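# Stand the hourglass upright in the tray's empty compartment

## Task

Put the hourglass in the tray compartment that holds nothing, standing on one of its ends, then open the gripper so the robot is no longer holding it.

## Robot and tools

Robot: two 6-joint arms, left_arm and right_arm, each with a two-finger gripper. A stand behind them carries two fixed head cameras, cam_head_left and cam_head_right, each 672x504 pixels. Calibration (K, distortion, T_world_to_cam) is given for both and may be off by a few mm or degrees.

Frame: all positions are in one scene frame, in metres. The origin is at table-top height, midway between the arms' nominal bases. +x points out over the table, +z points up, and +y points toward left_arm, so right_arm is on the -y side. Image left and right do not match arm names. Actual bases: left_arm near (-0.032, +0.231, 0), right_arm near (+0.014, -0.264, 0). end_effector_position is the spot between the finger pads, about 1 cm short of the tips. end_effector_quat_wxyz gives the gripper orientation: fingers point along its +z and close along its y. Both readings can be off by a few cm.

Row format, shared by execute_actions and move: one flat list of 14 numbers, each in [-1, 1], always covering both arms. Numbers 1-6 are left_arm waist, shoulder, elbow, wrist pitch, wrist yaw, wrist roll. Number 7 is the left opening. Numbers 8-14 are the same seven for right_arm. Joint numbers are offsets, not poses. They count from the Joint targets shown at the start of the call, never from the previous row. Scale: 1.0 = 2.224 rad for waist, shoulder and elbow, and 8.485 rad for the three wrist joints. To keep an arm where it is, send 0 for its joints. Opening is absolute: +1 fully open, -1 closed. Values in between send the fingers to that grip_measured reading.

Joint ranges in rad: waist -2.618..3.054, shoulder 0..3.142, elbow 0..3.142, wrist pitch -1.571..1.571, wrist yaw -1.571..1.571, wrist roll -2.094..2.094. If a call asks for more than 0.059 rad past a limit, it is refused and nothing moves. Each step, a target may lead its measured angle by at most 0.339 rad (first three joints) or 2.2 rad (wrists). An arm whose targets would put its hand more than 200 mm from where it is gets scaled back.

execute_actions(actions, cameras):
- actions: [] returns the state, the scene number and, by default, all images.
- [{"rows": [...], "steps": n}] plays up to 15 rows, one per 1/30 s step. It needs at least 8 steps. If rows run out, the last row is held.
- [{"steps": n}] alone waits up to 300 steps.
- The result is read 8 steps before the action ends, and those steps finish afterward.
- cameras is a list of names, ["all"] or []. Without it, actions return no images.

move(target, speed, blend, grip_force, cameras): moves all joints together along smooth paths.
- target: one row, or up to 15 rows that are all offsets from the same starting Joint targets. The whole list must fit in 10 s.
- speed: rad/s of the joint with the longest travel, 0.01-12.57, default 0.5. Give one value or one per target.
- blend: rad of corner rounding between listed targets. 0 (the default) stops at each target.
- grip_force: N per finger pad, 10-50, one value or one per arm. It persists, and low values close slowly.
- Paths do not avoid obstacles or the other arm. Finger changes in later targets apply only after the arm arrives and settles.
- The result ends with a "move:" line, for example done, off_target, moving, held or fault, plus limits=held when steps were withheld.

wait(seconds): 0 to 10 s. Nothing new is sent, and the arms keep heading to the last target.

zoom_image(camera, region): camera is cam_head_left or cam_head_right. region is [x0, y0, x1, y1] in pixels of that camera's latest image, at most 504 wide and 504 high.

finished_scene(scene): give the current scene number (1 or 2). This is final and opens the next task.

Result lines:
- Joint positions and velocities: per arm, six joints in rad and rad/s, then the finger-pad gap in m (0.094 = open).
- Joint targets: the base for your next offsets.
- grip_measured: opening on the command scale.
- grip_effort_nm: gripper motor effort; negative means closing.
- Joint torques: N m. They carry offsets and noise.
- "joint sent to its limit", "joint command not followed" (a clearance check changed or withheld targets), MOTOR HOT, and OVER-TEMPERATURE FAULT (that arm folds and stays idle).
- Velocities may read "within noise".



Cautions:
- Move slowly near contact and avoid targets far past a surface.
- Keep the arms and grippers away from each other, and keep wrist-camera cables clear of objects.
- Close gently on the hourglass, lower it upright rather than dropping it, and open only when it is still.
- Do not let anything leave the table.
- Avoid long stretched-out holds or pushing into limits, which heat motors.
- Objects may occasionally be nudged by outside pushes.

Each tool is called after "Emit:" as name(argument=value, ...), one argument or row to a line, values as JSON.

## Session

Emit:
execute_actions(
  actions=[],
)

Scene clock: 0.00 s of 4000.00 s.
left_arm: end_effector_position=(+0.2780, +0.1957, +0.2031) grip_measured=+1.000 grip_effort_nm=n/a end_effector_quat_wxyz=(+0.680, -0.096, +0.727, -0.016) | right_arm: end_effector_position=(+0.4260, -0.2648, +0.2435) grip_measured=+1.000 grip_effort_nm=n/a end_effector_quat_wxyz=(+0.660, -0.031, +0.744, +0.099)
Joint positions: left_arm=[-0.387 0.786 0.211 0.488 -0.51 -0.198 0.094] | right_arm=[-0.132 1.249 0.61 0.523 -0.336 0.069 0.094]
Joint velocities: within noise
Joint torques (N m): no reading
Heat: left arm: 33 °C; right arm: 39 °C.
Joint targets: left_arm=[-0.387 0.780 0.214 0.474 -0.511 -0.197] | right_arm=[-0.132 1.240 0.622 0.526 -0.337 0.068]

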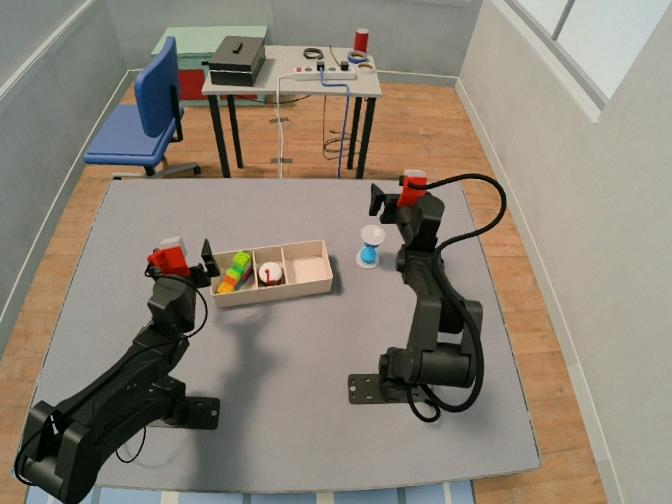

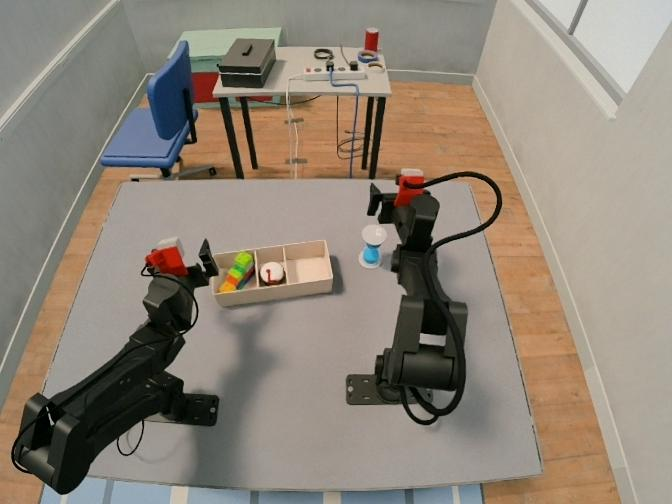

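Emit:
zoom_image(
  camera="cam_head_left",
  region=[190, 160, 450, 320],
)

Emit:
zoom_image(
  camera="cam_head_right",
  region=[190, 160, 450, 320],
)

Scaled by 1.938 from the camera's 672x504 image, which has a finer 960x720 frame.

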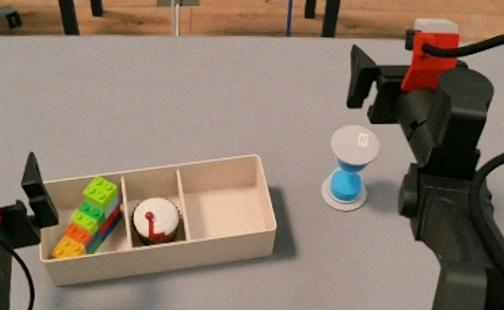

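Scaled by 1.938 from the camera's 672x504 image, which has a finer 960x720 frame.

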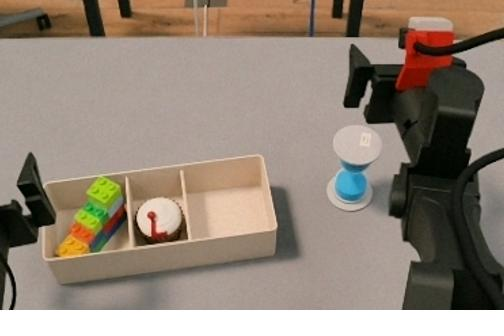

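Emit:
move(
  target=[0,0,0,0,0,0,1,0.1111,0.3051,0.5103,-0.2281,0.0397,-0.008,1],
  speed=0.9,
  cameras=["all"],
)

Emit:
zoom_image(
  camera="cam_head_left",
  region=[290, 160, 450, 320],
)

Emit:
zoom_image(
  camera="cam_head_right",
  region=[290, 160, 450, 320],
)

Scene clock: 6.37 s of 4000.00 s.
left_arm: end_effector_position=(+0.2780, +0.1957, +0.2031) grip_measured=+1.000 grip_effort_nm=-0.01 end_effector_quat_wxyz=(+0.680, -0.096, +0.727, -0.016) | right_arm: end_effector_position=(+0.3680, -0.2277, +0.1337) grip_measured=+1.000 grip_effort_nm=0.03 end_effector_quat_wxyz=(-0.003, -0.043, +0.999, +0.005)
Joint positions: left_arm=[-0.387 0.786 0.211 0.488 -0.51 -0.198 0.094] | right_arm=[0.112 1.904 1.728 -1.401 -0.011 0.01 0.094]
Joint torques (N m): left_arm=[-0.03 -1.14 8.47 2.2 -0.05 -0.02] | right_arm=[0.35 -6.99 7.75 -0.02 0.11 -0.13]
Heat: left arm: 34 °C; right arm: 40 °C.
Joint targets: left_arm=[-0.387 0.780 0.214 0.474 -0.511 -0.197] | right_arm=[0.115 1.918 1.757 -1.409 0.000 0.000]
Kept back: nothing.
move: done

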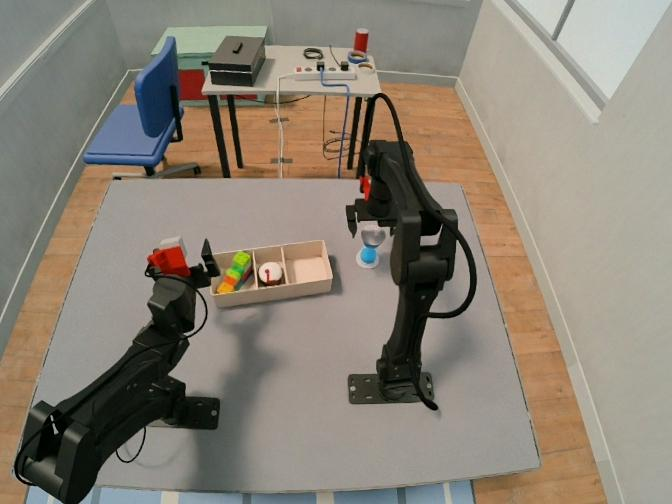

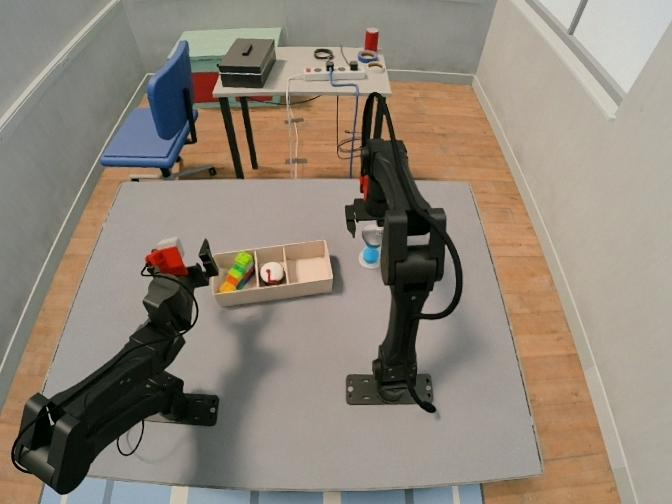

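Scaled by 3.150 from the camera's 672x504 image, which has a finer 960x720 frame.

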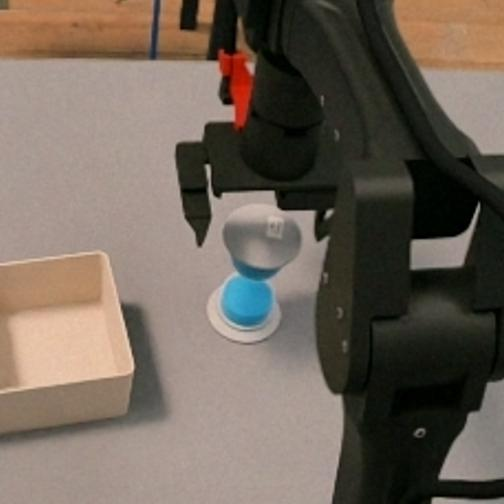

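Scaled by 3.150 from the camera's 672x504 image, which has a finer 960x720 frame.

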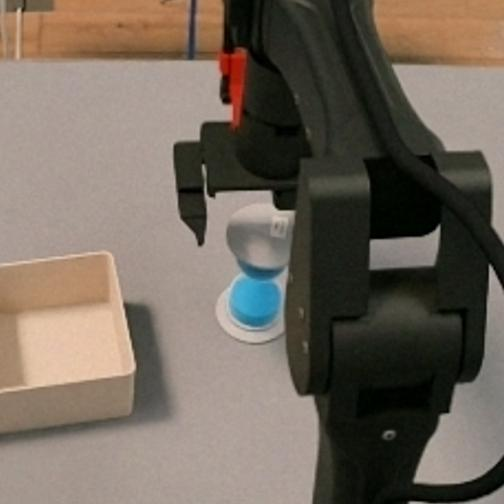

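Emit:
move(
  target=[
    [0,0,0,0,0,0,1,-0.0072,0.0531,0.0710,-0.0042,0,0,1],
    [0,0,0,0,0,0,1,-0.0072,0.0504,0.0036,0.0125,0,0,1],
  ],
  speed=[0.4,0.15],
  blend=0.02,
  cameras=["all"],
)

Emit:
zoom_image(
  camera="cam_head_left",
  region=[310, 180, 430, 300],
)

Emit:
zoom_image(
  camera="cam_head_right",
  region=[310, 180, 430, 300],
)

Scene clock: 9.33 s of 4000.00 s.
left_arm: end_effector_position=(+0.2780, +0.1957, +0.2031) grip_measured=+1.000 grip_effort_nm=-0.01 end_effector_quat_wxyz=(+0.680, -0.096, +0.727, -0.016) | right_arm: end_effector_position=(+0.3997, -0.2276, +0.1029) grip_measured=+1.000 grip_effort_nm=0.03 end_effector_quat_wxyz=(+0.001, -0.039, +0.999, +0.005)
Joint positions: left_arm=[-0.387 0.786 0.211 0.488 -0.51 -0.198 0.094] | right_arm=[0.105 2.022 1.771 -1.317 -0.01 0.01 0.094]
Joint torques (N m): left_arm=[-0.03 -1.14 8.46 2.19 -0.05 -0.02] | right_arm=[-0.4 -8.46 5.05 0.19 0.09 -0.16]
Heat: left arm: 34 °C; right arm: 40 °C.
Joint targets: left_arm=[-0.387 0.780 0.214 0.474 -0.511 -0.197] | right_arm=[0.099 2.031 1.765 -1.303 0.000 0.000]
Kept back: nothing.
move: done

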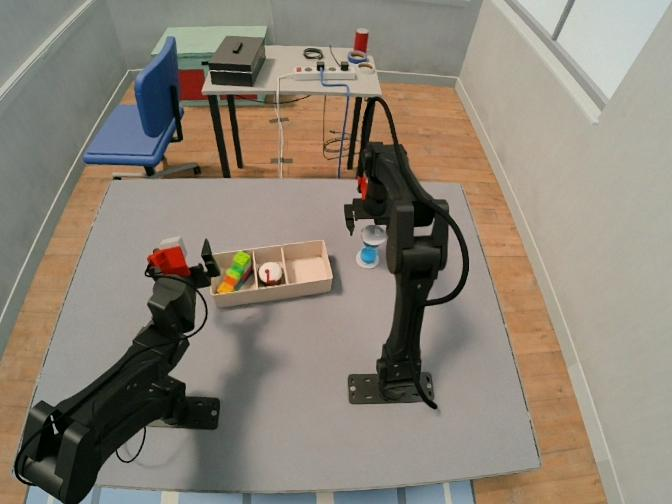

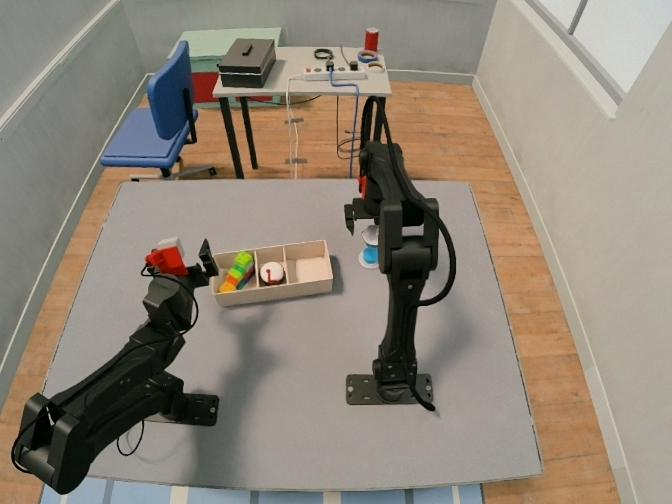

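Scaled by 4.200 from the camera's 672x504 image, which has a finer 960x720 frame.

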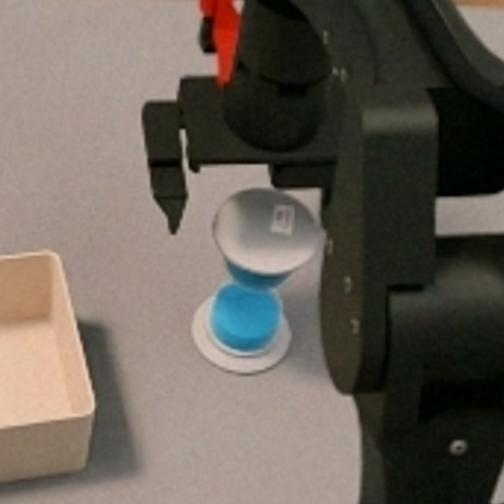

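Scaled by 4.200 from the camera's 672x504 image, which has a finer 960x720 frame.

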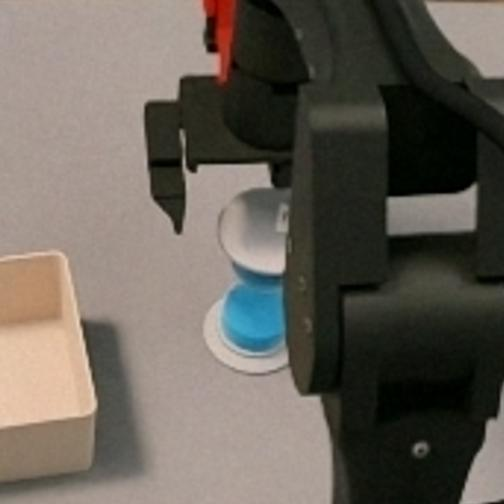

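Emit:
move(
  target=[
    [0,0,0,0,0,0,1,-0.0085,-0.0130,-0.0373,0.0064,0,0,1],
    [0,0,0,0,0,0,1,-0.0085,-0.0130,-0.0373,0.0064,0,0,0.22],
  ],
  speed=0.15,
  grip_force=25,
  cameras=["all"],
)

Emit:
zoom_image(
  camera="cam_head_left",
  region=[310, 180, 430, 300],
)

Scene clock: 13.77 s of 4000.00 s.
left_arm: end_effector_position=(+0.2780, +0.1957, +0.2031) grip_measured=+1.000 grip_effort_nm=-0.01 end_effector_quat_wxyz=(+0.680, -0.096, +0.727, -0.016) | right_arm: end_effector_position=(+0.3922, -0.2353, +0.0820) grip_measured=+0.293 grip_effort_nm=-0.44 end_effector_quat_wxyz=(-0.013, -0.030, +0.999, +0.004)
Joint positions: left_arm=[-0.387 0.786 0.211 0.488 -0.51 -0.198 0.094] | right_arm=[0.086 2.022 1.688 -1.262 -0.01 0.01 0.061]
Joint torques (N m): left_arm=[-0.02 -1.13 8.47 2.19 -0.05 -0.01] | right_arm=[-0.53 -10.74 4.96 0.16 0.1 -0.13]
Heat: left arm: 35 °C; right arm: 40 °C.
Joint targets: left_arm=[-0.387 0.780 0.214 0.474 -0.511 -0.197] | right_arm=[0.081 2.002 1.682 -1.249 0.000 0.000]
Kept back: nothing.
grip_force (N): 25, 25
move: done

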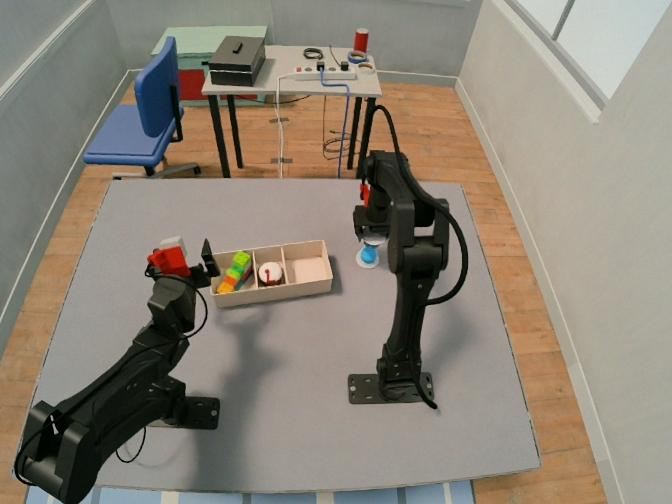

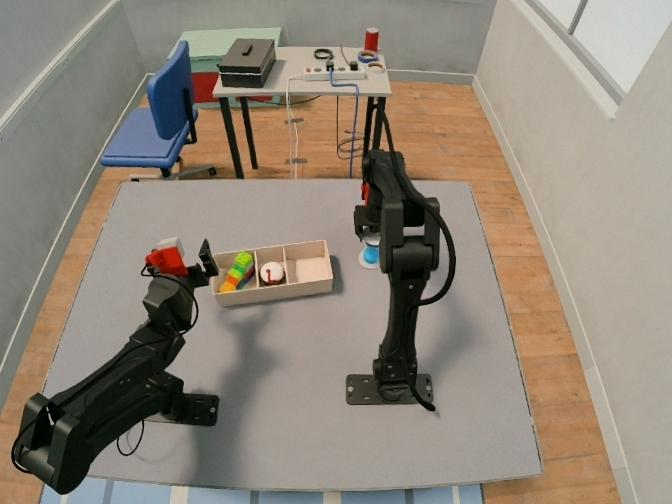

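Scaled by 4.200 from the camera's 672x504 image, which has a finer 960x720 frame.

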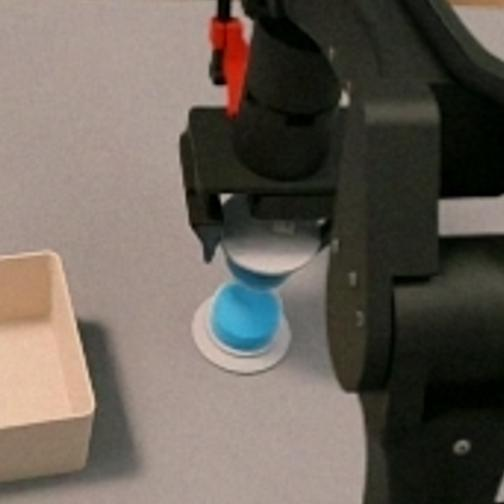

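Emit:
move(
  target=[
    [0,0,0,0,0,0,1,0,0.0135,0.1727,-0.0365,0,0,0.2],
    [0,0,0,0,0,0,1,0.2140,0.0135,0.1727,-0.0365,0,0,0.2],
  ],
  speed=[0.35,0.4],
  blend=0.03,
  cameras=["all"],
)

Emit:
zoom_image(
  camera="cam_head_left",
  region=[230, 170, 390, 330],
)

Emit:
zoom_image(
  camera="cam_head_right",
  region=[230, 170, 390, 330],
)

Scene clock: 17.53 s of 4000.00 s.
left_arm: end_effector_position=(+0.2780, +0.1957, +0.2031) grip_measured=+1.000 grip_effort_nm=-0.01 end_effector_quat_wxyz=(+0.680, -0.096, +0.727, -0.016) | right_arm: end_effector_position=(+0.3447, -0.0623, +0.1691) grip_measured=+0.290 grip_effort_nm=-0.54 end_effector_quat_wxyz=(+0.016, -0.264, +0.964, +0.006)
Joint positions: left_arm=[-0.387 0.786 0.211 0.488 -0.51 -0.198 0.094] | right_arm=[0.561 2.022 2.036 -1.549 -0.003 0.009 0.061]
Joint torques (N m): left_arm=[-0.05 -1.13 8.46 2.19 -0.05 -0.01] | right_arm=[-0.35 -8.23 7.68 0.03 0.04 -0.13]
Heat: left arm: 35 °C; right arm: 40 °C.
Joint targets: left_arm=[-0.387 0.780 0.214 0.474 -0.511 -0.197] | right_arm=[0.557 2.032 2.066 -1.559 0.000 0.000]
Kept back: nothing.
grip_force (N): 25, 25
move: done

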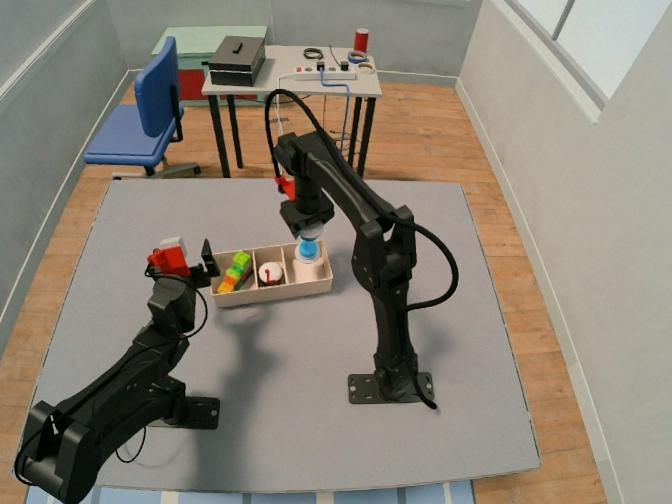

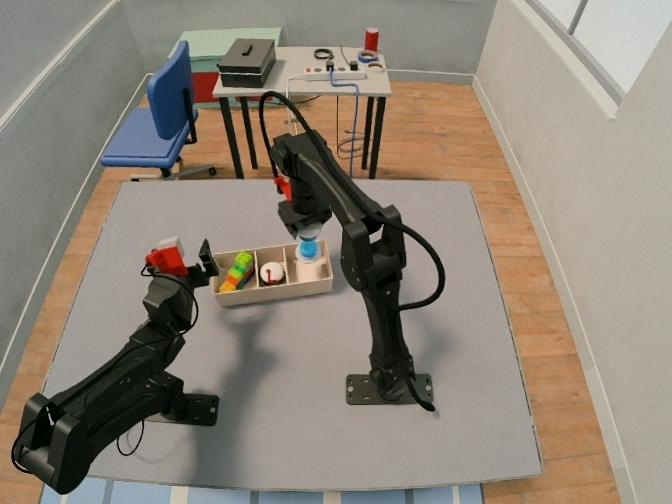

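Scaled by 3.150 from the camera's 672x504 image, which has a finer 960x720 frame.

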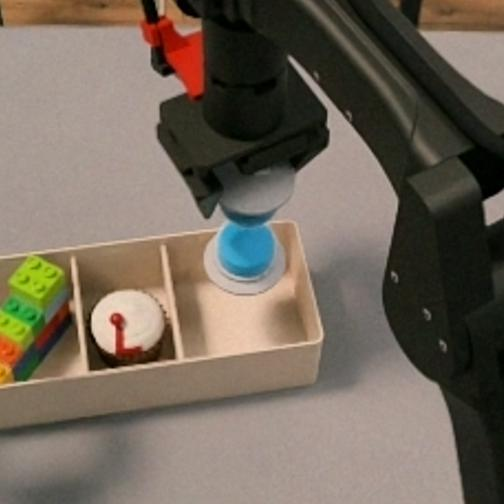

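Scaled by 3.150 from the camera's 672x504 image, which has a finer 960x720 frame.

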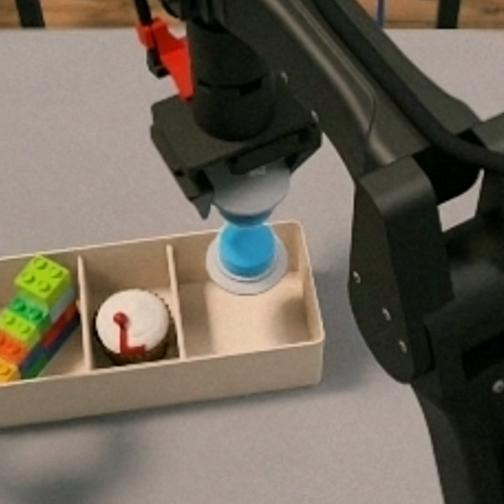

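Emit:
move(
  target=[0,0,0,0,0,0,1,0,-0.0247,-0.1801,0.0355,0,0,0.2],
  speed=0.2,
  cameras=["all"],
)

Emit:
zoom_image(
  camera="cam_head_left",
  region=[230, 170, 390, 330],
)

Scene clock: 20.47 s of 4000.00 s.
left_arm: end_effector_position=(+0.2780, +0.1957, +0.2031) grip_measured=+1.000 grip_effort_nm=0.00 end_effector_quat_wxyz=(+0.680, -0.096, +0.727, -0.016) | right_arm: end_effector_position=(+0.3293, -0.0716, +0.0833) grip_measured=+0.290 grip_effort_nm=-0.54 end_effector_quat_wxyz=(-0.026, -0.264, +0.964, -0.006)
Joint positions: left_arm=[-0.387 0.786 0.211 0.488 -0.51 -0.198 0.094] | right_arm=[0.561 2.011 1.676 -1.29 -0.003 0.009 0.061]
Joint torques (N m): left_arm=[-0.05 -1.14 8.46 2.19 -0.04 -0.01] | right_arm=[-0.35 -11.85 4.55 0.28 0.01 -0.14]
Heat: left arm: 35 °C; right arm: 40 °C.
Joint targets: left_arm=[-0.387 0.780 0.214 0.474 -0.511 -0.197] | right_arm=[0.557 1.977 1.666 -1.258 0.000 0.000]
Kept back: nothing.
grip_force (N): 25, 25
move: done

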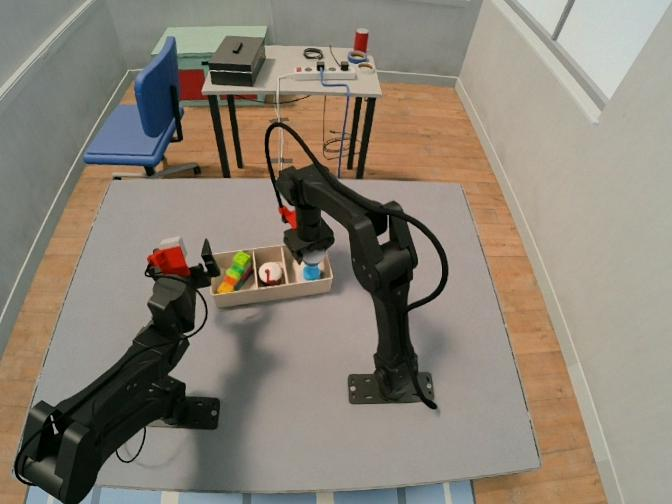

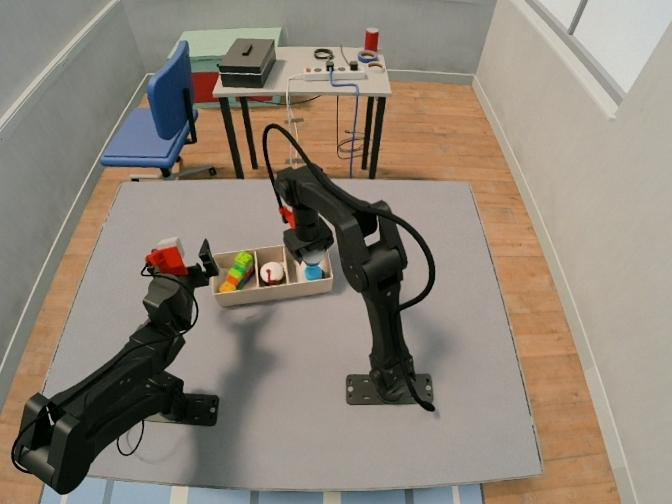

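Scaled by 3.150 from the camera's 672x504 image, which has a finer 960x720 frame.

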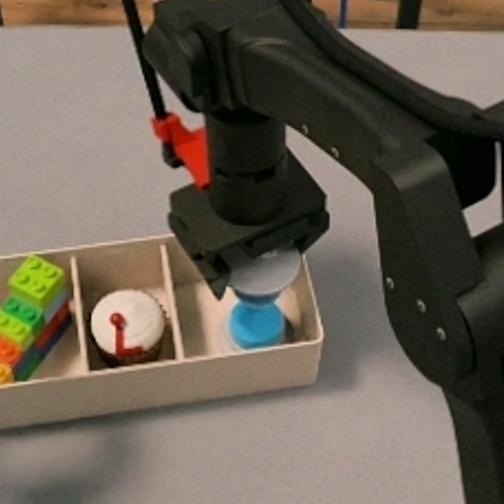

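Emit:
move(
  target=[
    [0,0,0,0,0,0,1,0,0.0126,0,0,0,0,0.2],
    [0,0,0,0,0,0,1,0,0.0126,0,0,0,0,0.65],
    [0,0,0,0,0,0,1,0,0.0247,0.1801,-0.0355,0,0,0.65],
  ],
  speed=0.3,
  cameras=["all"],
)

Emit:
zoom_image(
  camera="cam_head_left",
  region=[230, 170, 390, 330],
)

Scene clock: 24.20 s of 4000.00 s.
left_arm: end_effector_position=(+0.2780, +0.1957, +0.2031) grip_measured=+1.000 grip_effort_nm=-0.01 end_effector_quat_wxyz=(+0.680, -0.096, +0.727, -0.016) | right_arm: end_effector_position=(+0.3452, -0.0620, +0.1728) grip_measured=+0.648 grip_effort_nm=0.16 end_effector_quat_wxyz=(+0.022, -0.264, +0.964, +0.008)
Joint positions: left_arm=[-0.387 0.786 0.211 0.488 -0.51 -0.198 0.094] | right_arm=[0.561 2.016 2.041 -1.55 -0.003 0.009 0.077]
Joint torques (N m): left_arm=[-0.03 -1.16 8.47 2.2 -0.05 -0.01] | right_arm=[-0.29 -7.65 7.28 0.08 0.02 -0.11]
Heat: left arm: 36 °C; right arm: 40 °C.
Joint targets: left_arm=[-0.387 0.780 0.214 0.474 -0.511 -0.197] | right_arm=[0.557 2.031 2.066 -1.558 0.000 0.000]
Kept back: nothing.
grip_force (N): 25, 25
move: done

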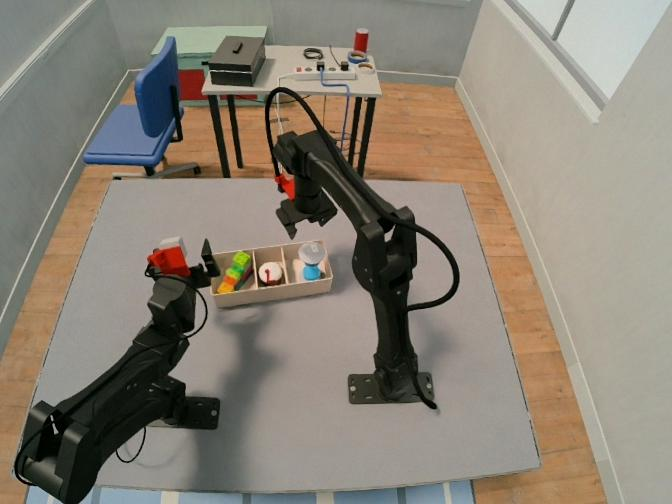

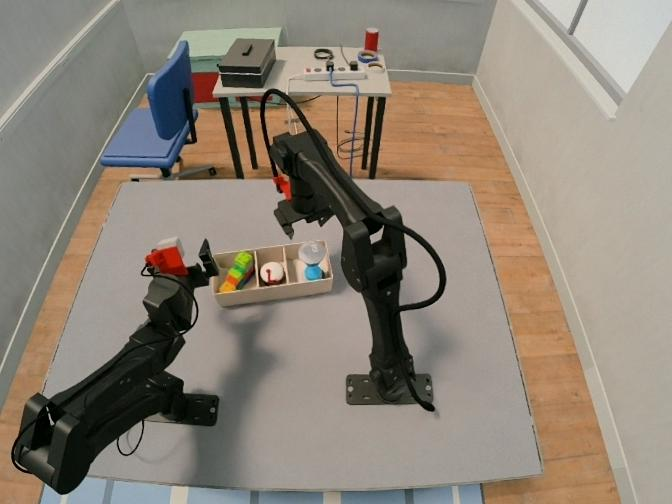

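Scaled by 3.150 from the camera's 672x504 image, which has a finer 960x720 frame.

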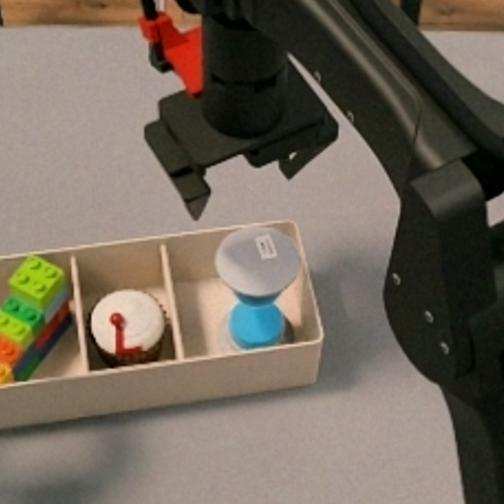

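Standing upright in the compartment.

Emit:
finished_scene(
  scene=1,
)

The scene is finished: the task was done.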